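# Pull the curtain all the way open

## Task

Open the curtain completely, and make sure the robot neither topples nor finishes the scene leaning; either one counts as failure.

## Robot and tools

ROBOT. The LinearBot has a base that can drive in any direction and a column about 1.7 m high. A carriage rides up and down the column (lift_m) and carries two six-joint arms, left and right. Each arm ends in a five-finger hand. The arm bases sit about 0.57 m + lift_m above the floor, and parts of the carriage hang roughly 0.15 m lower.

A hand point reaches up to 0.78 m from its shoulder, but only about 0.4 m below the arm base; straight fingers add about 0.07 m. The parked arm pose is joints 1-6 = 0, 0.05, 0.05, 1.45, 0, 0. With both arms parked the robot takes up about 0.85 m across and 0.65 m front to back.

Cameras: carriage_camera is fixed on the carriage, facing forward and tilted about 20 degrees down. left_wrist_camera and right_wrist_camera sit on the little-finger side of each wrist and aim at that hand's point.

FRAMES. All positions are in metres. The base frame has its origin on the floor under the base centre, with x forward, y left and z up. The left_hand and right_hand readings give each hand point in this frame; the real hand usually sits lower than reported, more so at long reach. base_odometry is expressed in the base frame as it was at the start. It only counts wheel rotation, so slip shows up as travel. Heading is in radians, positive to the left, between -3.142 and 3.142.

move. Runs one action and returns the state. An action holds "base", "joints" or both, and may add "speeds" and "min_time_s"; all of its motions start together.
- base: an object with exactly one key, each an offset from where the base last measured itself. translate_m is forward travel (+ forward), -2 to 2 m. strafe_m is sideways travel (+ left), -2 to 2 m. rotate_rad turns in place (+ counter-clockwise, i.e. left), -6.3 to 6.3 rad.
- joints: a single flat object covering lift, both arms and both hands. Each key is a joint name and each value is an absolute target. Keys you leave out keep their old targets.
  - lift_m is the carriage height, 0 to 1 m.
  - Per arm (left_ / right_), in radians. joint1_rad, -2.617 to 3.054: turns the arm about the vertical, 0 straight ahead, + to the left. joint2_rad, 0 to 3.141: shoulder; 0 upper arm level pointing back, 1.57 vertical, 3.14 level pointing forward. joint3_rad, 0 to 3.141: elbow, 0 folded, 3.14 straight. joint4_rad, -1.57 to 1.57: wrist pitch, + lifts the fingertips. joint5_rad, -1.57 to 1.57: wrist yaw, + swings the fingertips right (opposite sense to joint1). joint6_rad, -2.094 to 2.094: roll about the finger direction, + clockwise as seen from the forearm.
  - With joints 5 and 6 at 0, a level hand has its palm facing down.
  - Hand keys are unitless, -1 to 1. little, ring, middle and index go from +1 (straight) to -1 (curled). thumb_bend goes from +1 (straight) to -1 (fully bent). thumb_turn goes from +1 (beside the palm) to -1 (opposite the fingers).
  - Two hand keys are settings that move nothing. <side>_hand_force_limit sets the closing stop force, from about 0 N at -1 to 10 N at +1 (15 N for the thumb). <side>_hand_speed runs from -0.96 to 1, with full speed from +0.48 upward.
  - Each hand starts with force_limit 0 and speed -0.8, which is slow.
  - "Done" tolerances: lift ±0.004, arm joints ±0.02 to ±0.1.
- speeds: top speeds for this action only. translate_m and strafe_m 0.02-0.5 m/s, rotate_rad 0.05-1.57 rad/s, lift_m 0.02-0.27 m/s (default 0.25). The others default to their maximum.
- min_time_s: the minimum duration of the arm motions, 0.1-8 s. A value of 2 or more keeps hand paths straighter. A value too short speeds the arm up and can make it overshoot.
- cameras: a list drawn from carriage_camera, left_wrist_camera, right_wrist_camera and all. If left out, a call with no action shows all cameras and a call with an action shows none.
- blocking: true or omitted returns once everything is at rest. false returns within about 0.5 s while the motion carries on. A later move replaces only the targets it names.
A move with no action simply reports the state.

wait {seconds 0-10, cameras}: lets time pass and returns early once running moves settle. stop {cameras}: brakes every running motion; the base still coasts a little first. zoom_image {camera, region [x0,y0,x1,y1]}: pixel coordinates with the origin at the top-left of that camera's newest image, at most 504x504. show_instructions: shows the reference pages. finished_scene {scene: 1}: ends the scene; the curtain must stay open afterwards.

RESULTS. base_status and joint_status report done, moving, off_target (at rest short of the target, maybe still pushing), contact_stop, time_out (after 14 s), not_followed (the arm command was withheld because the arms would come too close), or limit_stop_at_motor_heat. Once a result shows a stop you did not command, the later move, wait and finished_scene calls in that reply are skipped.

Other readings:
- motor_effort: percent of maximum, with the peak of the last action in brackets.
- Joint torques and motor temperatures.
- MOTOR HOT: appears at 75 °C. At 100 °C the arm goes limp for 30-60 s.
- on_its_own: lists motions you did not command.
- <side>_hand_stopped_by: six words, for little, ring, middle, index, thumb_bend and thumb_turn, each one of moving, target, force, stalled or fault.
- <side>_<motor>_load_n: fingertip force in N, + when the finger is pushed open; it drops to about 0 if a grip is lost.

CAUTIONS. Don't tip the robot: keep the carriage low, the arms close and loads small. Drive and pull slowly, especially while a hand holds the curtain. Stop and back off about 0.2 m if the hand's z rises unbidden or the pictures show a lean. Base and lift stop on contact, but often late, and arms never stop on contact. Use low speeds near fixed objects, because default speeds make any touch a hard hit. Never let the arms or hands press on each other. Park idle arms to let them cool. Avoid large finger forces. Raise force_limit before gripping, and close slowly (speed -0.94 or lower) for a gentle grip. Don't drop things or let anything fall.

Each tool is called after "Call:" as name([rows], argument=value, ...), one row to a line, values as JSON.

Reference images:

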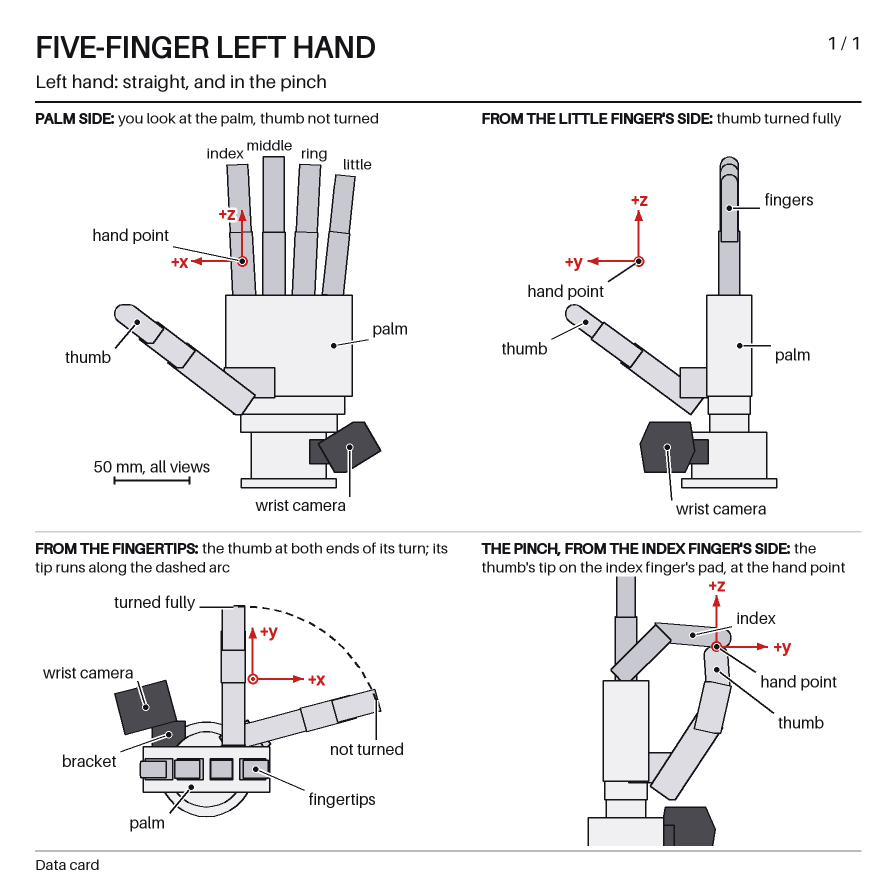

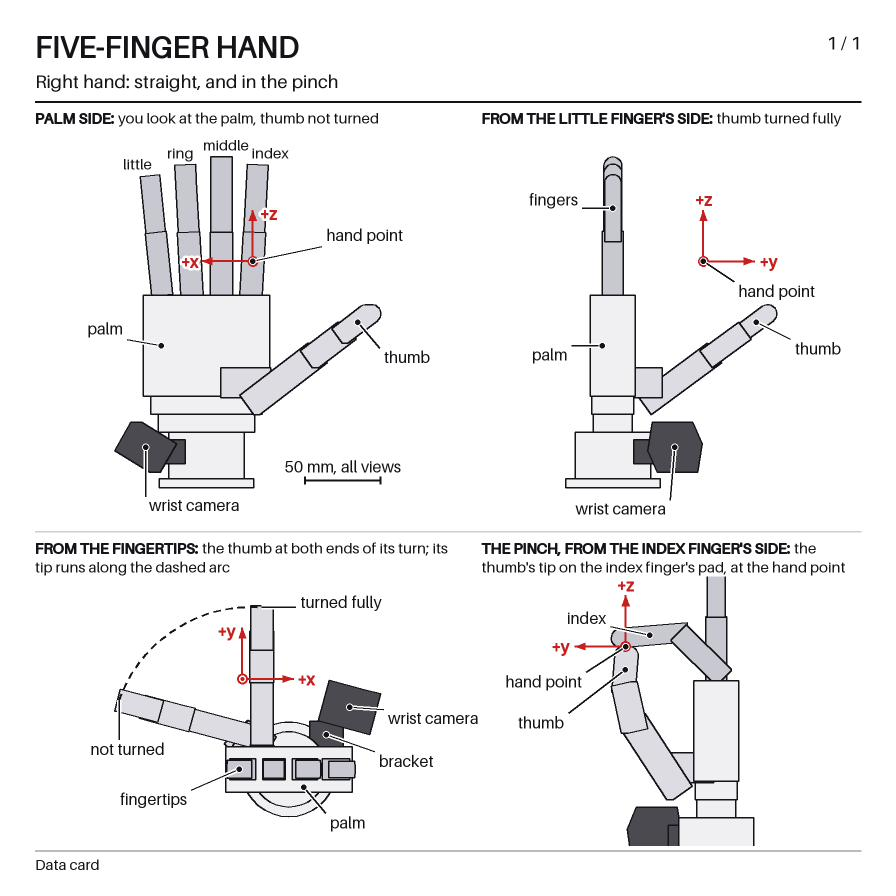

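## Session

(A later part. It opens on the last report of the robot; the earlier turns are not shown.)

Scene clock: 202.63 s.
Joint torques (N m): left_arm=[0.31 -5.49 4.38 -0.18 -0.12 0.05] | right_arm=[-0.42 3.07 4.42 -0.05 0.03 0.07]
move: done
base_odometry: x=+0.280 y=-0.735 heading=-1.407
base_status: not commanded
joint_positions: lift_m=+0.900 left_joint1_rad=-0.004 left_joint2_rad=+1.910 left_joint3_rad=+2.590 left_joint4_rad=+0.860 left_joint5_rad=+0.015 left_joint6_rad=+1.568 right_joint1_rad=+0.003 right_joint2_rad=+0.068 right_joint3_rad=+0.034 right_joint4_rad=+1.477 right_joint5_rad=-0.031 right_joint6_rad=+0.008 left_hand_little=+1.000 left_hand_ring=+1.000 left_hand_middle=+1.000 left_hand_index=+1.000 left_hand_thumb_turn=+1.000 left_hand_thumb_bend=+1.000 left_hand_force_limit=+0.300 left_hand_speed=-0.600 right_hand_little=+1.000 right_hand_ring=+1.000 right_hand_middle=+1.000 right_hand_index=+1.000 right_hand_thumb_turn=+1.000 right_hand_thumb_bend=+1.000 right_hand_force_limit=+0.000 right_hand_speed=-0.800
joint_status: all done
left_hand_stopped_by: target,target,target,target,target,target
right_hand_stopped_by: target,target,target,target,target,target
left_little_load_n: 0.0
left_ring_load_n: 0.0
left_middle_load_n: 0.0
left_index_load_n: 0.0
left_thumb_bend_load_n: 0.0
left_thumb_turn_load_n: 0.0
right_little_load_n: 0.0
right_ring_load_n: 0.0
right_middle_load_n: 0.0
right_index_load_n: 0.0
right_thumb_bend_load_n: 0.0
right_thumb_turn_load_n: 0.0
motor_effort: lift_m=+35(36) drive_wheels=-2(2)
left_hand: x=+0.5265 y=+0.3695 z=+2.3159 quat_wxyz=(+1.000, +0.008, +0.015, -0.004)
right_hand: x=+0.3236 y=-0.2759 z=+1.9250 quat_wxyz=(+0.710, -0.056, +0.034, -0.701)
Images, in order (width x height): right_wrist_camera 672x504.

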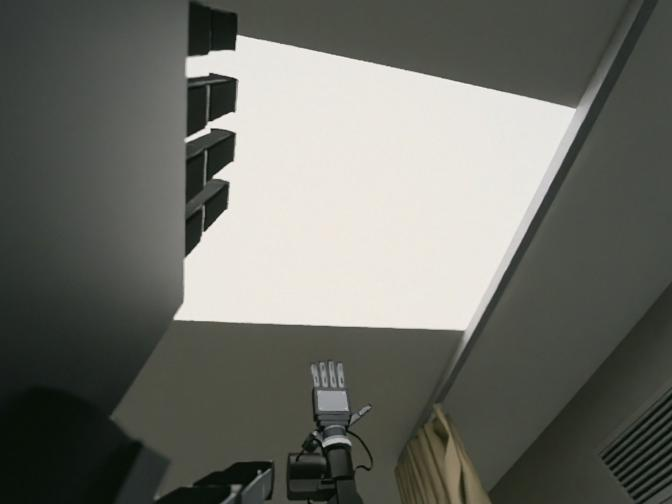

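Call:
move(base={"strafe_m": 0.25}, joints={"left_joint1_rad": 0, "left_joint2_rad": 0.05, "left_joint3_rad": 0.05, "left_joint4_rad": 1.45, "left_joint5_rad": 0, "left_joint6_rad": 0}, min_time_s=3)

Call:
move(joints={"lift_m": 1.0}, cameras=["left_wrist_camera", "carriage_camera", "right_wrist_camera"])

Call:
zoom_image(camera="carriage_camera", region=[40, 0, 300, 180])

Scene clock: 206.27 s.
Joint torques (N m): left_arm=[0.1 3.51 4.96 0.11 -0.01 -0.07] | right_arm=[-0.38 3.06 4.55 -0.06 0.03 0.07]
move: done
base_odometry: x=+0.527 y=-0.694 heading=-1.407
base_status: done
joint_positions: lift_m=+0.900 left_joint1_rad=-0.001 left_joint2_rad=+0.058 left_joint3_rad=+0.061 left_joint4_rad=+1.433 left_joint5_rad=+0.003 left_joint6_rad=+0.009 right_joint1_rad=+0.003 right_joint2_rad=+0.068 right_joint3_rad=+0.034 right_joint4_rad=+1.477 right_joint5_rad=-0.032 right_joint6_rad=+0.008 left_hand_little=+1.000 left_hand_ring=+1.000 left_hand_middle=+1.000 left_hand_index=+1.000 left_hand_thumb_turn=+1.000 left_hand_thumb_bend=+1.000 left_hand_force_limit=+0.300 left_hand_speed=-0.600 right_hand_little=+1.000 right_hand_ring=+1.000 right_hand_middle=+1.000 right_hand_index=+1.000 right_hand_thumb_turn=+1.000 right_hand_thumb_bend=+1.000 right_hand_force_limit=+0.000 right_hand_speed=-0.800
joint_status: all done
left_hand_stopped_by: target,target,target,target,target,target
right_hand_stopped_by: target,target,target,target,target,target
left_little_load_n: 0.0
left_ring_load_n: 0.0
left_middle_load_n: 0.0
left_index_load_n: 0.0
left_thumb_bend_load_n: 0.0
left_thumb_turn_load_n: 0.0
right_little_load_n: 0.0
right_ring_load_n: 0.0
right_middle_load_n: 0.5
right_index_load_n: 0.0
right_thumb_bend_load_n: 0.0
right_thumb_turn_load_n: 0.0
motor_effort: lift_m=+35(35) drive_wheels=-3(7)
left_hand: x=+0.3236 y=+0.2827 z=+1.9319 quat_wxyz=(+0.708, -0.046, +0.049, -0.703)
right_hand: x=+0.3236 y=-0.2758 z=+1.9250 quat_wxyz=(+0.710, -0.057, +0.034, -0.701)
pictures: none

Scene clock: 207.20 s.
Joint torques (N m): left_arm=[0.1 3.88 5.59 0.06 0 -0.06] | right_arm=[-0.36 3.04 4.53 -0.04 0.04 0.07]
move: done
base_odometry: x=+0.527 y=-0.694 heading=-1.407
base_status: not commanded
joint_positions: lift_m=+1.000 left_joint1_rad=-0.001 left_joint2_rad=+0.053 left_joint3_rad=+0.055 left_joint4_rad=+1.437 left_joint5_rad=+0.003 left_joint6_rad=+0.008 right_joint1_rad=+0.003 right_joint2_rad=+0.068 right_joint3_rad=+0.034 right_joint4_rad=+1.477 right_joint5_rad=-0.032 right_joint6_rad=+0.008 left_hand_little=+1.000 left_hand_ring=+1.000 left_hand_middle=+1.000 left_hand_index=+1.000 left_hand_thumb_turn=+1.000 left_hand_thumb_bend=+1.000 left_hand_force_limit=+0.300 left_hand_speed=-0.600 right_hand_little=+1.000 right_hand_ring=+1.000 right_hand_middle=+1.000 right_hand_index=+1.000 right_hand_thumb_turn=+1.000 right_hand_thumb_bend=+1.000 right_hand_force_limit=+0.000 right_hand_speed=-0.800
joint_status: all done
left_hand_stopped_by: target,target,target,target,target,target
right_hand_stopped_by: target,target,target,target,target,target
left_little_load_n: 0.0
left_ring_load_n: 0.0
left_middle_load_n: 0.0
left_index_load_n: 0.0
left_thumb_bend_load_n: 0.0
left_thumb_turn_load_n: 0.0
right_little_load_n: 0.0
right_ring_load_n: -0.5
right_middle_load_n: 0.0
right_index_load_n: -0.5
right_thumb_bend_load_n: 0.0
right_thumb_turn_load_n: 0.0
motor_effort: lift_m=+36(46) drive_wheels=-3(3)
left_hand: x=+0.3228 y=+0.2826 z=+2.0303 quat_wxyz=(+0.708, -0.045, +0.048, -0.703)
right_hand: x=+0.3236 y=-0.2758 z=+2.0248 quat_wxyz=(+0.710, -0.057, +0.034, -0.701)
pictures: carriage_camera, left_wrist_camera, right_wrist_camera
Images, in order (width x height): carriage_camera 672x504, left_wrist_camera 672x504, right_wrist_camera 672x504.

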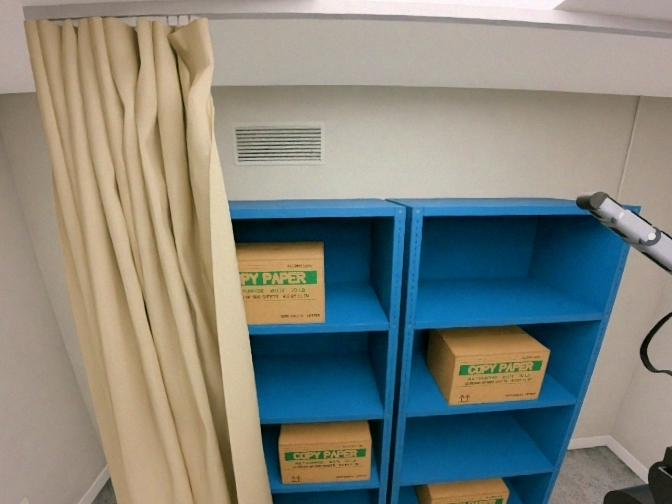

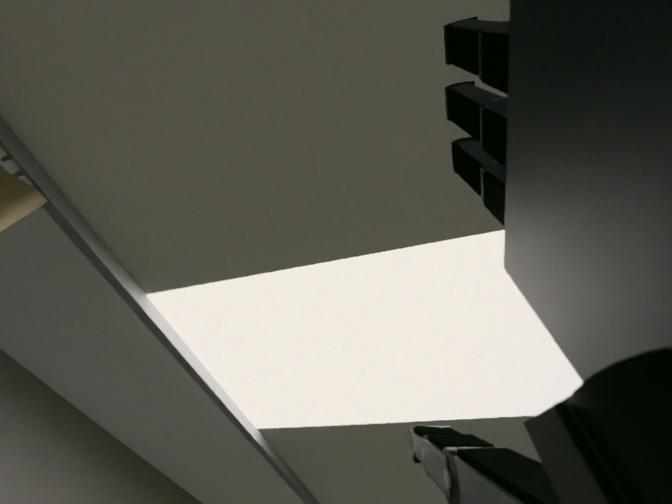

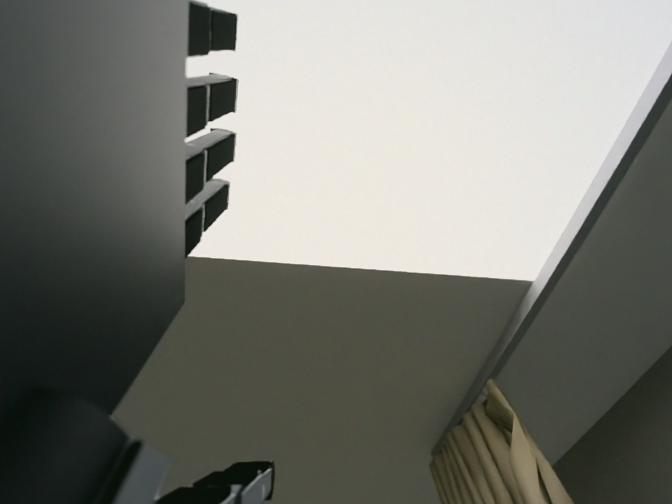

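Scaled by 1.938 from the camera's image (finer frame: 960x720).

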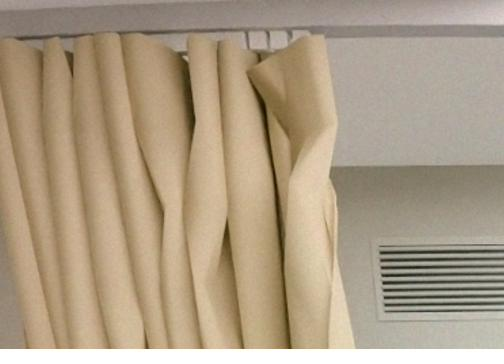

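Call:
move(base={"strafe_m": -0.2}, joints={"left_joint1_rad": 0, "left_joint2_rad": 1.9, "left_joint3_rad": 2.6, "left_joint4_rad": 0.87, "left_joint5_rad": -0.05, "left_joint6_rad": 1.57, "lift_m": 0.85}, speeds={"lift_m": 0.15, "strafe_m": 0.15}, min_time_s=3)

Call:
move(base={"translate_m": 0.41}, speeds={"translate_m": 0.2})

Call:
move(base={"strafe_m": 0.2}, speeds={"strafe_m": 0.1}, cameras=["left_wrist_camera", "right_wrist_camera"])

Call:
zoom_image(camera="right_wrist_camera", region=[280, 300, 520, 504])

Scene clock: 211.70 s.
Joint torques (N m): left_arm=[0.09 -3.9 4.62 -0.49 -0.09 0.11] | right_arm=[-0.39 3.04 4.51 -0.06 0.04 0.07]
move: done
base_odometry: x=+0.330 y=-0.727 heading=-1.407
base_status: done
joint_positions: lift_m=+0.850 left_joint1_rad=-0.001 left_joint2_rad=+1.893 left_joint3_rad=+2.586 left_joint4_rad=+0.886 left_joint5_rad=-0.033 left_joint6_rad=+1.561 right_joint1_rad=+0.003 right_joint2_rad=+0.068 right_joint3_rad=+0.034 right_joint4_rad=+1.477 right_joint5_rad=-0.032 right_joint6_rad=+0.008 left_hand_little=+1.000 left_hand_ring=+1.000 left_hand_middle=+1.000 left_hand_index=+1.000 left_hand_thumb_turn=+1.000 left_hand_thumb_bend=+1.000 left_hand_force_limit=+0.300 left_hand_speed=-0.600 right_hand_little=+1.000 right_hand_ring=+1.000 right_hand_middle=+1.000 right_hand_index=+1.000 right_hand_thumb_turn=+1.000 right_hand_thumb_bend=+1.000 right_hand_force_limit=+0.000 right_hand_speed=-0.800
joint_status: all done
left_hand_stopped_by: target,target,target,target,target,target
right_hand_stopped_by: target,target,target,target,target,target
left_little_load_n: 0.0
left_ring_load_n: 0.0
left_middle_load_n: 0.0
left_index_load_n: 0.0
left_thumb_bend_load_n: 0.0
left_thumb_turn_load_n: 0.0
right_little_load_n: 0.0
right_ring_load_n: 0.0
right_middle_load_n: 0.0
right_index_load_n: 0.0
right_thumb_bend_load_n: 0.0
right_thumb_turn_load_n: 0.0
motor_effort: lift_m=+35(35) drive_wheels=+0(10)
left_hand: x=+0.5094 y=+0.3796 z=+2.2677 quat_wxyz=(+1.000, -0.017, -0.004, -0.006)
right_hand: x=+0.3236 y=-0.2758 z=+1.8750 quat_wxyz=(+0.710, -0.057, +0.034, -0.701)
pictures: none

Scene clock: 214.83 s.
Joint torques (N m): left_arm=[0.09 -4.41 4.15 -0.38 -0.09 0.11] | right_arm=[-0.38 3.1 4.53 -0.02 0.04 0.07]
Motor temperatures (°C): left_arm=[31 39 36 39 36 30] | right_arm=[30 31 38 32 32 29]
move: done
base_odometry: x=+0.396 y=-1.132 heading=-1.407
base_status: done
joint_positions: lift_m=+0.850 left_joint1_rad=-0.001 left_joint2_rad=+1.898 left_joint3_rad=+2.590 left_joint4_rad=+0.877 left_joint5_rad=-0.034 left_joint6_rad=+1.562 right_joint1_rad=+0.003 right_joint2_rad=+0.068 right_joint3_rad=+0.034 right_joint4_rad=+1.477 right_joint5_rad=-0.032 right_joint6_rad=+0.008 left_hand_little=+1.000 left_hand_ring=+1.000 left_hand_middle=+1.000 left_hand_index=+1.000 left_hand_thumb_turn=+1.000 left_hand_thumb_bend=+1.000 left_hand_force_limit=+0.300 left_hand_speed=-0.600 right_hand_little=+1.000 right_hand_ring=+1.000 right_hand_middle=+1.000 right_hand_index=+1.000 right_hand_thumb_turn=+1.000 right_hand_thumb_bend=+1.000 right_hand_force_limit=+0.000 right_hand_speed=-0.800
joint_status: not commanded
left_hand_stopped_by: target,target,target,target,target,target
right_hand_stopped_by: target,target,target,target,target,target
left_little_load_n: 0.0
left_ring_load_n: 0.0
left_middle_load_n: 0.0
left_index_load_n: 0.0
left_thumb_bend_load_n: 0.0
left_thumb_turn_load_n: 0.0
right_little_load_n: 0.0
right_ring_load_n: 0.0
right_middle_load_n: 0.0
right_index_load_n: 0.0
right_thumb_bend_load_n: 0.0
right_thumb_turn_load_n: 0.0
motor_effort: lift_m=+35(35) drive_wheels=-4(8)
left_hand: x=+0.5137 y=+0.3797 z=+2.2667 quat_wxyz=(+1.000, -0.017, +0.001, -0.005)
right_hand: x=+0.3236 y=-0.2758 z=+1.8750 quat_wxyz=(+0.710, -0.057, +0.034, -0.701)
pictures: none

Scene clock: 217.60 s.
Joint torques (N m): left_arm=[2.25 -4.72 4.23 -0.35 -1.03 0.09] | right_arm=[-0.44 3.06 4.52 -0.06 0.03 0.07]
move: done
base_odometry: x=+0.594 y=-1.099 heading=-1.407
base_status: done
joint_positions: lift_m=+0.850 left_joint1_rad=-0.027 left_joint2_rad=+1.901 left_joint3_rad=+2.590 left_joint4_rad=+0.875 left_joint5_rad=+0.040 left_joint6_rad=+1.564 right_joint1_rad=+0.003 right_joint2_rad=+0.068 right_joint3_rad=+0.034 right_joint4_rad=+1.477 right_joint5_rad=-0.031 right_joint6_rad=+0.008 left_hand_little=+1.000 left_hand_ring=+1.000 left_hand_middle=+1.000 left_hand_index=+1.000 left_hand_thumb_turn=+1.000 left_hand_thumb_bend=+1.000 left_hand_force_limit=+0.300 left_hand_speed=-0.600 right_hand_little=+1.000 right_hand_ring=+1.000 right_hand_middle=+1.000 right_hand_index=+1.000 right_hand_thumb_turn=+1.000 right_hand_thumb_bend=+1.000 right_hand_force_limit=+0.000 right_hand_speed=-0.800
joint_status: not commanded
left_hand_stopped_by: target,target,target,target,target,target
right_hand_stopped_by: target,target,target,target,target,target
left_little_load_n: 0.0
left_ring_load_n: 0.0
left_middle_load_n: 0.0
left_index_load_n: 0.0
left_thumb_bend_load_n: 0.0
left_thumb_turn_load_n: 0.0
right_little_load_n: 0.0
right_ring_load_n: 0.0
right_middle_load_n: 0.0
right_index_load_n: 0.0
right_thumb_bend_load_n: 0.0
right_thumb_turn_load_n: 0.0
motor_effort: lift_m=+35(35) drive_wheels=+0(5)
left_hand: x=+0.5177 y=+0.3577 z=+2.2702 quat_wxyz=(+1.000, +0.020, +0.004, -0.017)
right_hand: x=+0.3236 y=-0.2759 z=+1.8750 quat_wxyz=(+0.710, -0.056, +0.034, -0.701)
Images, in order (width x height): left_wrist_camera 672x504, right_wrist_camera 672x504.

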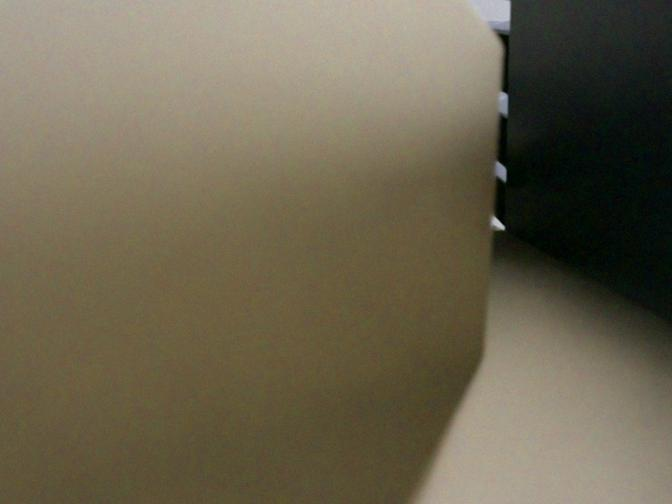

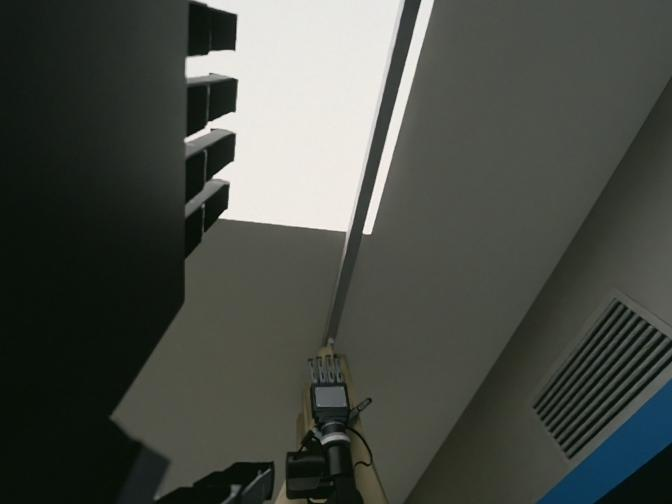

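Scaled by 2.100 from the camera's image (finer frame: 960x720).

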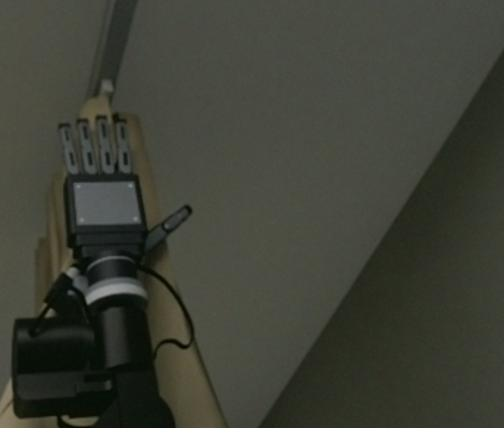

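Call:
move(base={"strafe_m": 0.11}, joints={"left_joint5_rad": -0.4, "left_joint1_rad": 0.05}, speeds={"strafe_m": 0.05}, min_time_s=2.5)

Call:
wait(seconds=4, cameras=["left_wrist_camera", "right_wrist_camera"])

Call:
zoom_image(camera="right_wrist_camera", region=[280, 270, 520, 474])

Scene clock: 220.70 s.
Joint torques (N m): left_arm=[12.9 -5.48 4.34 -0.14 -7.69 0.63] | right_arm=[-0.43 3.11 4.55 -0.04 0.03 0.07]
Motor temperatures (°C): left_arm=[31 40 36 39 41 30] | right_arm=[30 31 38 32 32 29]
move: off_target
base_odometry: x=+0.702 y=-1.081 heading=-1.408
base_status: done
joint_positions: lift_m=+0.850 left_joint1_rad=-0.107 left_joint2_rad=+1.909 left_joint3_rad=+2.590 left_joint4_rad=+0.859 left_joint5_rad=+0.252 left_joint6_rad=+1.512 right_joint1_rad=+0.003 right_joint2_rad=+0.068 right_joint3_rad=+0.034 right_joint4_rad=+1.477 right_joint5_rad=-0.031 right_joint6_rad=+0.008 left_hand_little=+1.000 left_hand_ring=+1.000 left_hand_middle=+1.000 left_hand_index=+1.000 left_hand_thumb_turn=+1.000 left_hand_thumb_bend=+1.000 left_hand_force_limit=+0.300 left_hand_speed=-0.600 right_hand_little=+1.000 right_hand_ring=+1.000 right_hand_middle=+1.000 right_hand_index=+1.000 right_hand_thumb_turn=+1.000 right_hand_thumb_bend=+1.000 right_hand_force_limit=+0.000 right_hand_speed=-0.800
joint_status: left_joint1_rad off_target (ended at -0.107, target +0.050); left_joint5_rad off_target (ended at +0.252, target -0.400)
left_hand_stopped_by: target,target,target,target,target,target
right_hand_stopped_by: target,target,target,target,target,target
left_little_load_n: 0.0
left_ring_load_n: 0.0
left_middle_load_n: 0.5
left_index_load_n: 0.0
left_thumb_bend_load_n: -0.5
left_thumb_turn_load_n: 0.5
right_little_load_n: 0.0
right_ring_load_n: 0.0
right_middle_load_n: 0.0
right_index_load_n: 0.0
right_thumb_bend_load_n: 0.0
right_thumb_turn_load_n: 0.0
motor_effort: lift_m=+35(35) drive_wheels=+6(9)
left_hand: x=+0.5284 y=+0.2892 z=+2.2736 quat_wxyz=(+0.988, +0.126, +0.012, -0.084)
right_hand: x=+0.3236 y=-0.2759 z=+1.8750 quat_wxyz=(+0.710, -0.056, +0.035, -0.701)
pictures: none

Scene clock: 224.70 s.
Joint torques (N m): left_arm=[12.92 -5.44 4.33 -0.16 -7.7 0.63] | right_arm=[-0.38 3.04 4.53 -0.05 0.03 0.07]
Motor temperatures (°C): left_arm=[34 40 36 38 56 30] | right_arm=[30 31 38 32 32 29]
base_odometry: x=+0.702 y=-1.081 heading=-1.408
base_status: done
joint_positions: lift_m=+0.850 left_joint1_rad=-0.107 left_joint2_rad=+1.909 left_joint3_rad=+2.590 left_joint4_rad=+0.859 left_joint5_rad=+0.252 left_joint6_rad=+1.512 right_joint1_rad=+0.003 right_joint2_rad=+0.068 right_joint3_rad=+0.034 right_joint4_rad=+1.477 right_joint5_rad=-0.031 right_joint6_rad=+0.008 left_hand_little=+1.000 left_hand_ring=+1.000 left_hand_middle=+1.000 left_hand_index=+1.000 left_hand_thumb_turn=+1.000 left_hand_thumb_bend=+1.000 left_hand_force_limit=+0.300 left_hand_speed=-0.600 right_hand_little=+1.000 right_hand_ring=+1.000 right_hand_middle=+1.000 right_hand_index=+1.000 right_hand_thumb_turn=+1.000 right_hand_thumb_bend=+1.000 right_hand_force_limit=+0.000 right_hand_speed=-0.800
joint_status: left_joint1_rad off_target (ended at -0.107, target +0.050); left_joint5_rad off_target (ended at +0.252, target -0.400)
left_hand_stopped_by: target,target,target,target,target,target
right_hand_stopped_by: target,target,target,target,target,target
left_little_load_n: 0.0
left_ring_load_n: 0.0
left_middle_load_n: 0.5
left_index_load_n: 0.0
left_thumb_bend_load_n: -0.5
left_thumb_turn_load_n: 0.0
right_little_load_n: 0.0
right_ring_load_n: 0.0
right_middle_load_n: 0.5
right_index_load_n: 0.0
right_thumb_bend_load_n: 0.0
right_thumb_turn_load_n: 0.0
motor_effort: lift_m=+35(35) drive_wheels=+6(9)
left_hand: x=+0.5284 y=+0.2892 z=+2.2736 quat_wxyz=(+0.988, +0.126, +0.012, -0.084)
right_hand: x=+0.3236 y=-0.2759 z=+1.8750 quat_wxyz=(+0.710, -0.056, +0.035, -0.701)
wait: 4.00 s; at rest by 0.27 s
Images, in order (width x height): left_wrist_camera 672x504, right_wrist_camera 672x504.

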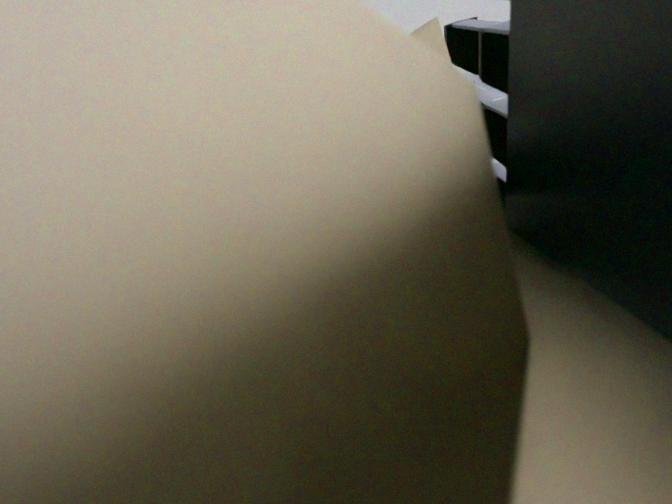

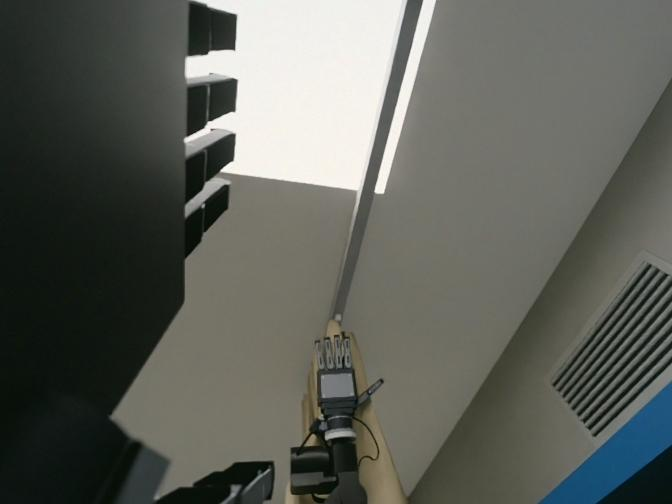

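Scaled by 2.100 from the camera's image (finer frame: 960x720).

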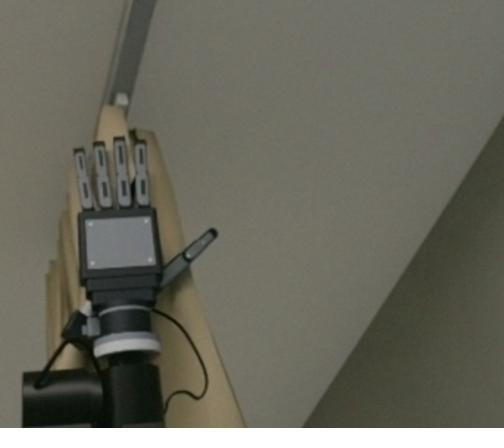

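Call:
move(base={"strafe_m": -0.14}, speeds={"strafe_m": 0.15})

Call:
move(base={"strafe_m": 0.14}, speeds={"strafe_m": 0.12})

Call:
move(base={"strafe_m": -0.14}, speeds={"strafe_m": 0.15}, cameras=["left_wrist_camera", "right_wrist_camera"])

Call:
zoom_image(camera="right_wrist_camera", region=[280, 270, 520, 474])

Scene clock: 226.83 s.
Joint torques (N m): left_arm=[4.33 -5.27 4.07 -0.53 -2.73 0.29] | right_arm=[-0.31 3.02 4.51 -0.06 0.03 0.07]
Motor temperatures (°C): left_arm=[34 40 36 38 58 30] | right_arm=[30 31 38 32 32 29]
move: done
base_odometry: x=+0.564 y=-1.104 heading=-1.408
base_status: done
joint_positions: lift_m=+0.850 left_joint1_rad=-0.003 left_joint2_rad=+1.908 left_joint3_rad=+2.592 left_joint4_rad=+0.891 left_joint5_rad=-0.152 left_joint6_rad=+1.545 right_joint1_rad=+0.003 right_joint2_rad=+0.068 right_joint3_rad=+0.034 right_joint4_rad=+1.477 right_joint5_rad=-0.031 right_joint6_rad=+0.008 left_hand_little=+1.000 left_hand_ring=+1.000 left_hand_middle=+1.000 left_hand_index=+1.000 left_hand_thumb_turn=+1.000 left_hand_thumb_bend=+1.000 left_hand_force_limit=+0.300 left_hand_speed=-0.600 right_hand_little=+1.000 right_hand_ring=+1.000 right_hand_middle=+1.000 right_hand_index=+1.000 right_hand_thumb_turn=+1.000 right_hand_thumb_bend=+1.000 right_hand_force_limit=+0.000 right_hand_speed=-0.800
joint_status: not commanded
left_hand_stopped_by: target,target,target,target,target,target
right_hand_stopped_by: target,target,target,target,target,target
left_little_load_n: 0.0
left_ring_load_n: 0.0
left_middle_load_n: 0.0
left_index_load_n: 0.0
left_thumb_bend_load_n: 0.0
left_thumb_turn_load_n: 0.0
right_little_load_n: 0.0
right_ring_load_n: 0.0
right_middle_load_n: 0.0
right_index_load_n: 0.0
right_thumb_bend_load_n: 0.0
right_thumb_turn_load_n: 0.0
on_its_own: left_joint1_rad moved +0.105 toward your old target +0.050; left_joint5_rad moved -0.404 toward your old target -0.400
motor_effort: lift_m=+35(35) drive_wheels=+3(8)
left_hand: x=+0.5171 y=+0.4009 z=+2.2559 quat_wxyz=(+0.997, -0.076, -0.003, -0.015)
right_hand: x=+0.3236 y=-0.2759 z=+1.8750 quat_wxyz=(+0.710, -0.056, +0.035, -0.701)
pictures: none

Scene clock: 228.80 s.
Joint torques (N m): left_arm=[11.55 -5.48 4.1 -0.54 -7.64 0.53] | right_arm=[-0.38 3.04 4.53 -0.07 0.03 0.07]
Motor temperatures (°C): left_arm=[35 40 36 38 62 30] | right_arm=[30 31 38 32 32 29]
move: done
base_odometry: x=+0.702 y=-1.082 heading=-1.408
base_status: done
joint_positions: lift_m=+0.850 left_joint1_rad=-0.091 left_joint2_rad=+1.910 left_joint3_rad=+2.592 left_joint4_rad=+0.894 left_joint5_rad=+0.238 left_joint6_rad=+1.522 right_joint1_rad=+0.003 right_joint2_rad=+0.068 right_joint3_rad=+0.034 right_joint4_rad=+1.477 right_joint5_rad=-0.031 right_joint6_rad=+0.008 left_hand_little=+1.000 left_hand_ring=+1.000 left_hand_middle=+1.000 left_hand_index=+1.000 left_hand_thumb_turn=+1.000 left_hand_thumb_bend=+1.000 left_hand_force_limit=+0.300 left_hand_speed=-0.600 right_hand_little=+1.000 right_hand_ring=+1.000 right_hand_middle=+1.000 right_hand_index=+1.000 right_hand_thumb_turn=+1.000 right_hand_thumb_bend=+1.000 right_hand_force_limit=+0.000 right_hand_speed=-0.800
joint_status: not commanded
left_hand_stopped_by: target,target,target,target,target,target
right_hand_stopped_by: target,target,target,target,target,target
left_little_load_n: 0.0
left_ring_load_n: 0.0
left_middle_load_n: 0.0
left_index_load_n: 0.0
left_thumb_bend_load_n: -0.5
left_thumb_turn_load_n: 0.0
right_little_load_n: 0.0
right_ring_load_n: 0.0
right_middle_load_n: 0.0
right_index_load_n: 0.0
right_thumb_bend_load_n: 0.0
right_thumb_turn_load_n: -0.5
motor_effort: lift_m=+34(35) drive_wheels=+5(15)
left_hand: x=+0.5190 y=+0.2982 z=+2.2748 quat_wxyz=(+0.991, +0.119, -0.005, -0.069)
right_hand: x=+0.3236 y=-0.2760 z=+1.8750 quat_wxyz=(+0.710, -0.056, +0.035, -0.701)
pictures: none

Scene clock: 230.63 s.
Joint torques (N m): left_arm=[3.38 -4.78 3.77 -0.67 -2.21 0.22] | right_arm=[-0.38 3.08 4.53 -0.04 0.03 0.07]
Motor temperatures (°C): left_arm=[35 40 35 38 63 30] | right_arm=[30 31 38 32 32 29]
move: done
base_odometry: x=+0.564 y=-1.104 heading=-1.408
base_status: done
joint_positions: lift_m=+0.850 left_joint1_rad=+0.009 left_joint2_rad=+1.903 left_joint3_rad=+2.594 left_joint4_rad=+0.904 left_joint5_rad=-0.192 left_joint6_rad=+1.551 right_joint1_rad=+0.003 right_joint2_rad=+0.068 right_joint3_rad=+0.034 right_joint4_rad=+1.477 right_joint5_rad=-0.031 right_joint6_rad=+0.008 left_hand_little=+1.000 left_hand_ring=+1.000 left_hand_middle=+1.000 left_hand_index=+1.000 left_hand_thumb_turn=+1.000 left_hand_thumb_bend=+1.000 left_hand_force_limit=+0.300 left_hand_speed=-0.600 right_hand_little=+1.000 right_hand_ring=+1.000 right_hand_middle=+1.000 right_hand_index=+1.000 right_hand_thumb_turn=+1.000 right_hand_thumb_bend=+1.000 right_hand_force_limit=+0.000 right_hand_speed=-0.800
joint_status: not commanded
left_hand_stopped_by: target,target,target,target,target,target
right_hand_stopped_by: target,target,target,target,target,target
left_little_load_n: 0.0
left_ring_load_n: 0.0
left_middle_load_n: 0.0
left_index_load_n: 0.0
left_thumb_bend_load_n: 0.0
left_thumb_turn_load_n: 0.0
right_little_load_n: 0.0
right_ring_load_n: 0.0
right_middle_load_n: 0.0
right_index_load_n: 0.5
right_thumb_bend_load_n: 0.0
right_thumb_turn_load_n: -0.5
on_its_own: left_joint1_rad moved +0.100 toward your old target +0.050; left_joint5_rad moved -0.430 toward your old target -0.400
motor_effort: lift_m=+35(35) drive_wheels=+1(6)
left_hand: x=+0.5083 y=+0.4116 z=+2.2541 quat_wxyz=(+0.995, -0.096, -0.013, -0.007)
right_hand: x=+0.3236 y=-0.2759 z=+1.8750 quat_wxyz=(+0.710, -0.056, +0.035, -0.701)
Images, in order (width x height): left_wrist_camera 672x504, right_wrist_camera 672x504.

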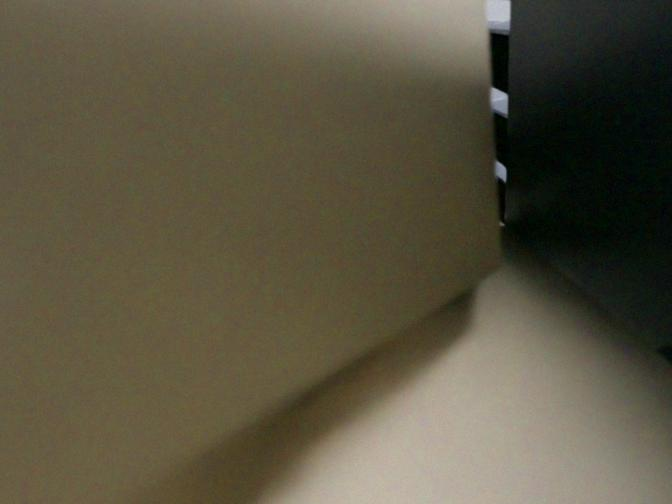

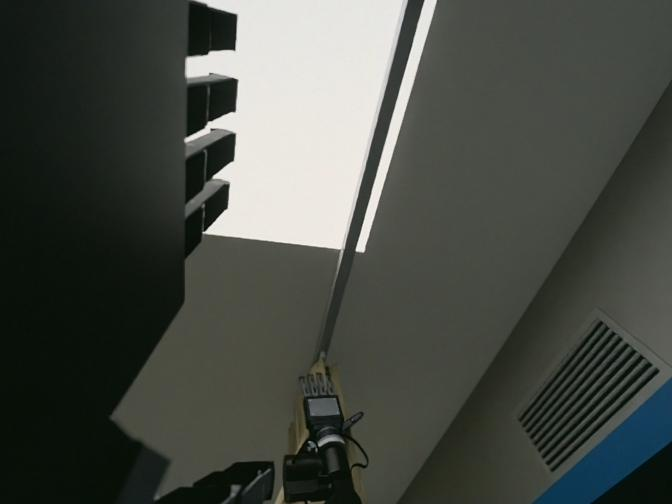

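Scaled by 2.100 from the camera's image (finer frame: 960x720).

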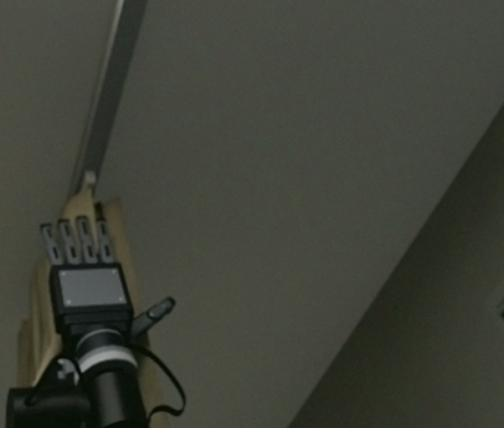

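Call:
move(base={"strafe_m": -0.12}, joints={"left_joint5_rad": 0, "left_joint1_rad": 0}, speeds={"strafe_m": 0.1}, min_time_s=1)

Call:
move(base={"translate_m": -0.45}, speeds={"translate_m": 0.25})

Call:
move(base={"strafe_m": 0.1}, joints={"left_joint1_rad": 0, "left_joint2_rad": 0.05, "left_joint3_rad": 0.05, "left_joint4_rad": 1.45, "left_joint5_rad": 0, "left_joint6_rad": 0, "lift_m": 1.0}, min_time_s=3, speeds={"lift_m": 0.05}, cameras=["carriage_camera", "right_wrist_camera"])

Call:
zoom_image(camera="carriage_camera", region=[0, 0, 260, 180])

Scene clock: 240.90 s.
Joint torques (N m): left_arm=[-0.13 -4.86 3.78 -0.48 0.24 0.08] | right_arm=[-0.36 3.03 4.56 -0.06 0.02 0.07]
Motor temperatures (°C): left_arm=[34 40 35 38 56 30] | right_arm=[30 31 38 32 32 29]
move: done
base_odometry: x=+0.445 y=-1.124 heading=-1.408
base_status: done
joint_positions: lift_m=+0.850 left_joint1_rad=+0.002 left_joint2_rad=+1.903 left_joint3_rad=+2.594 left_joint4_rad=+0.885 left_joint5_rad=-0.012 left_joint6_rad=+1.565 right_joint1_rad=+0.003 right_joint2_rad=+0.068 right_joint3_rad=+0.034 right_joint4_rad=+1.477 right_joint5_rad=-0.031 right_joint6_rad=+0.008 left_hand_little=+1.000 left_hand_ring=+1.000 left_hand_middle=+1.000 left_hand_index=+1.000 left_hand_thumb_turn=+1.000 left_hand_thumb_bend=+1.000 left_hand_force_limit=+0.300 left_hand_speed=-0.600 right_hand_little=+1.000 right_hand_ring=+1.000 right_hand_middle=+1.000 right_hand_index=+1.000 right_hand_thumb_turn=+1.000 right_hand_thumb_bend=+1.000 right_hand_force_limit=+0.000 right_hand_speed=-0.800
joint_status: all done
left_hand_stopped_by: target,target,target,target,target,target
right_hand_stopped_by: target,target,target,target,target,target
left_little_load_n: 0.0
left_ring_load_n: 0.0
left_middle_load_n: 0.0
left_index_load_n: 0.0
left_thumb_bend_load_n: 0.0
left_thumb_turn_load_n: 0.0
right_little_load_n: 0.0
right_ring_load_n: 0.0
right_middle_load_n: 0.0
right_index_load_n: 0.0
right_thumb_bend_load_n: 0.0
right_thumb_turn_load_n: 0.0
motor_effort: lift_m=+35(35) drive_wheels=-3(8)
left_hand: x=+0.5129 y=+0.3766 z=+2.2677 quat_wxyz=(+1.000, -0.006, -0.003, -0.002)
right_hand: x=+0.3236 y=-0.2760 z=+1.8750 quat_wxyz=(+0.710, -0.056, +0.035, -0.701)
pictures: none

Scene clock: 244.00 s.
Joint torques (N m): left_arm=[-0.17 -4.75 3.84 -0.36 0.23 0.09] | right_arm=[-0.35 3.03 4.52 -0.04 0.03 0.07]
move: done
base_odometry: x=+0.372 y=-0.680 heading=-1.408
base_status: done
joint_positions: lift_m=+0.850 left_joint1_rad=+0.002 left_joint2_rad=+1.903 left_joint3_rad=+2.594 left_joint4_rad=+0.876 left_joint5_rad=-0.012 left_joint6_rad=+1.565 right_joint1_rad=+0.003 right_joint2_rad=+0.068 right_joint3_rad=+0.034 right_joint4_rad=+1.476 right_joint5_rad=-0.031 right_joint6_rad=+0.008 left_hand_little=+1.000 left_hand_ring=+1.000 left_hand_middle=+1.000 left_hand_index=+1.000 left_hand_thumb_turn=+1.000 left_hand_thumb_bend=+1.000 left_hand_force_limit=+0.300 left_hand_speed=-0.600 right_hand_little=+1.000 right_hand_ring=+1.000 right_hand_middle=+1.000 right_hand_index=+1.000 right_hand_thumb_turn=+1.000 right_hand_thumb_bend=+1.000 right_hand_force_limit=+0.000 right_hand_speed=-0.800
joint_status: not commanded
left_hand_stopped_by: target,target,target,target,target,target
right_hand_stopped_by: target,target,target,target,target,target
left_little_load_n: 0.0
left_ring_load_n: 0.0
left_middle_load_n: 0.0
left_index_load_n: 0.0
left_thumb_bend_load_n: 0.0
left_thumb_turn_load_n: 0.0
right_little_load_n: 0.0
right_ring_load_n: 0.0
right_middle_load_n: 0.0
right_index_load_n: 0.0
right_thumb_bend_load_n: 0.0
right_thumb_turn_load_n: 0.0
motor_effort: lift_m=+34(35) drive_wheels=-3(7)
left_hand: x=+0.5151 y=+0.3766 z=+2.2675 quat_wxyz=(+1.000, -0.006, +0.002, -0.002)
right_hand: x=+0.3238 y=-0.2760 z=+1.8749 quat_wxyz=(+0.710, -0.057, +0.035, -0.701)
pictures: none

Scene clock: 247.33 s.
Joint torques (N m): left_arm=[-0.24 3.44 4.88 0.08 0.15 -0.08] | right_arm=[-0.34 3.04 4.56 -0.04 0.03 0.07]
move: done
base_odometry: x=+0.471 y=-0.664 heading=-1.408
base_status: done
joint_positions: lift_m=+1.000 left_joint1_rad=+0.003 left_joint2_rad=+0.059 left_joint3_rad=+0.062 left_joint4_rad=+1.433 left_joint5_rad=-0.009 left_joint6_rad=+0.009 right_joint1_rad=+0.003 right_joint2_rad=+0.068 right_joint3_rad=+0.034 right_joint4_rad=+1.476 right_joint5_rad=-0.032 right_joint6_rad=+0.008 left_hand_little=+1.000 left_hand_ring=+1.000 left_hand_middle=+1.000 left_hand_index=+1.000 left_hand_thumb_turn=+1.000 left_hand_thumb_bend=+1.000 left_hand_force_limit=+0.300 left_hand_speed=-0.600 right_hand_little=+1.000 right_hand_ring=+1.000 right_hand_middle=+1.000 right_hand_index=+1.000 right_hand_thumb_turn=+1.000 right_hand_thumb_bend=+1.000 right_hand_force_limit=+0.000 right_hand_speed=-0.800
joint_status: all done
left_hand_stopped_by: target,target,target,target,target,target
right_hand_stopped_by: target,target,target,target,target,target
left_little_load_n: 0.0
left_ring_load_n: 0.0
left_middle_load_n: 0.0
left_index_load_n: 0.0
left_thumb_bend_load_n: 0.0
left_thumb_turn_load_n: 0.0
right_little_load_n: 0.0
right_ring_load_n: 0.0
right_middle_load_n: 0.0
right_index_load_n: 0.0
right_thumb_bend_load_n: 0.0
right_thumb_turn_load_n: 0.0
motor_effort: lift_m=+36(44) drive_wheels=-1(8)
left_hand: x=+0.3237 y=+0.2854 z=+2.0323 quat_wxyz=(+0.710, -0.051, +0.044, -0.701)
right_hand: x=+0.3238 y=-0.2759 z=+2.0247 quat_wxyz=(+0.710, -0.057, +0.035, -0.701)
Images, in order (width x height): carriage_camera 672x504, right_wrist_camera 672x504.

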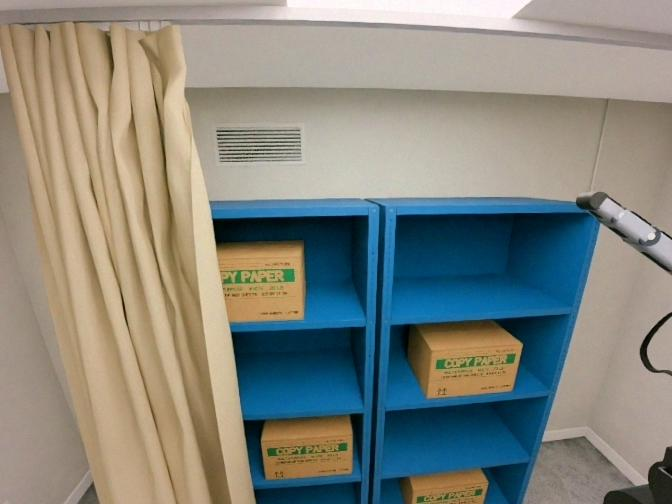

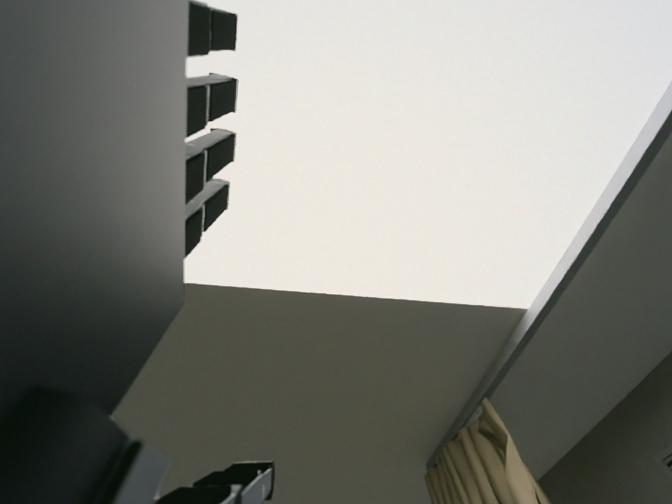

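Scaled by 1.938 from the camera's image (finer frame: 960x720).

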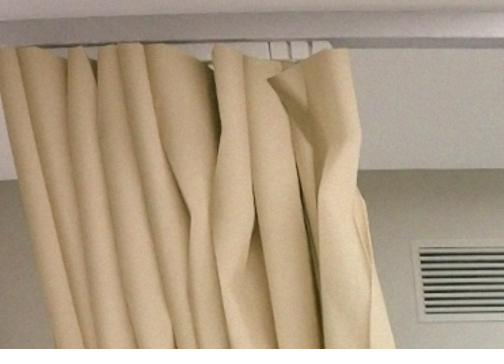

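Call:
move(base={"strafe_m": 0.22}, joints={"left_joint1_rad": 0, "left_joint2_rad": 1.222, "left_joint3_rad": 1.79, "left_joint4_rad": -0.27, "left_joint5_rad": 0, "left_joint6_rad": 1.57}, min_time_s=3, cameras=["left_wrist_camera"])

Call:
zoom_image(camera="left_wrist_camera", region=[0, 0, 504, 300])

Scene clock: 251.67 s.
Joint torques (N m): left_arm=[-0.14 -1.01 8.53 1.7 0.16 0.13] | right_arm=[-0.29 3.06 4.56 -0.06 0.03 0.07]
Motor temperatures (°C): left_arm=[32 39 35 38 49 30] | right_arm=[30 31 38 31 32 29]
move: done
base_odometry: x=+0.688 y=-0.628 heading=-1.407
base_status: done
joint_positions: lift_m=+1.000 left_joint1_rad=+0.002 left_joint2_rad=+1.217 left_joint3_rad=+1.766 left_joint4_rad=-0.251 left_joint5_rad=-0.009 left_joint6_rad=+1.561 right_joint1_rad=+0.002 right_joint2_rad=+0.068 right_joint3_rad=+0.034 right_joint4_rad=+1.476 right_joint5_rad=-0.032 right_joint6_rad=+0.008 left_hand_little=+1.000 left_hand_ring=+1.000 left_hand_middle=+1.000 left_hand_index=+1.000 left_hand_thumb_turn=+1.000 left_hand_thumb_bend=+1.000 left_hand_force_limit=+0.300 left_hand_speed=-0.600 right_hand_little=+1.000 right_hand_ring=+1.000 right_hand_middle=+1.000 right_hand_index=+1.000 right_hand_thumb_turn=+1.000 right_hand_thumb_bend=+1.000 right_hand_force_limit=+0.000 right_hand_speed=-0.800
joint_status: all done
left_hand_stopped_by: target,target,target,target,target,target
right_hand_stopped_by: target,target,target,target,target,target
left_little_load_n: 0.0
left_ring_load_n: 0.0
left_middle_load_n: 0.0
left_index_load_n: 0.0
left_thumb_bend_load_n: 0.0
left_thumb_turn_load_n: 0.0
right_little_load_n: 0.0
right_ring_load_n: 0.0
right_middle_load_n: 0.0
right_index_load_n: 0.0
right_thumb_bend_load_n: 0.0
right_thumb_turn_load_n: 0.0
motor_effort: lift_m=+36(37) drive_wheels=-3(7)
left_hand: x=+0.5975 y=+0.3758 z=+2.1734 quat_wxyz=(+0.804, -0.007, +0.594, -0.001)
right_hand: x=+0.3238 y=-0.2760 z=+2.0247 quat_wxyz=(+0.710, -0.057, +0.035, -0.701)
Images, in order (width x height): left_wrist_camera 672x504.

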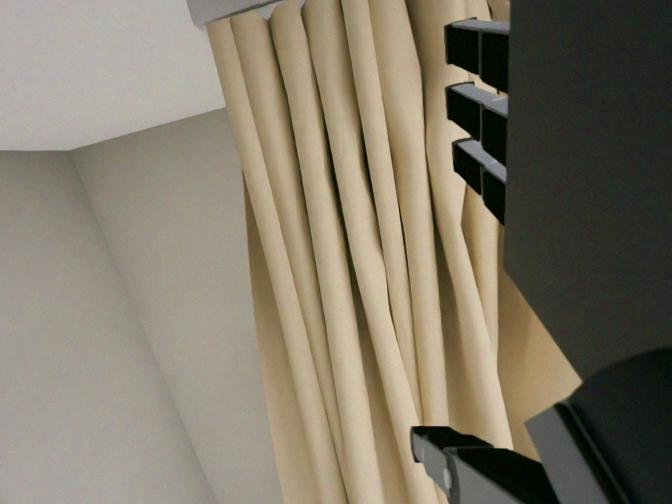

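Scaled by 1.000.

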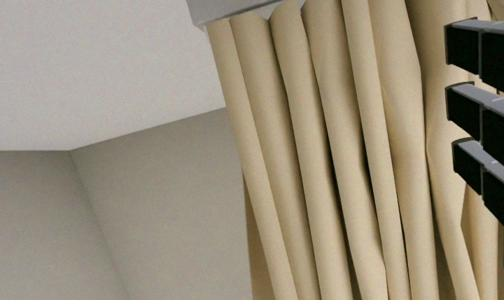

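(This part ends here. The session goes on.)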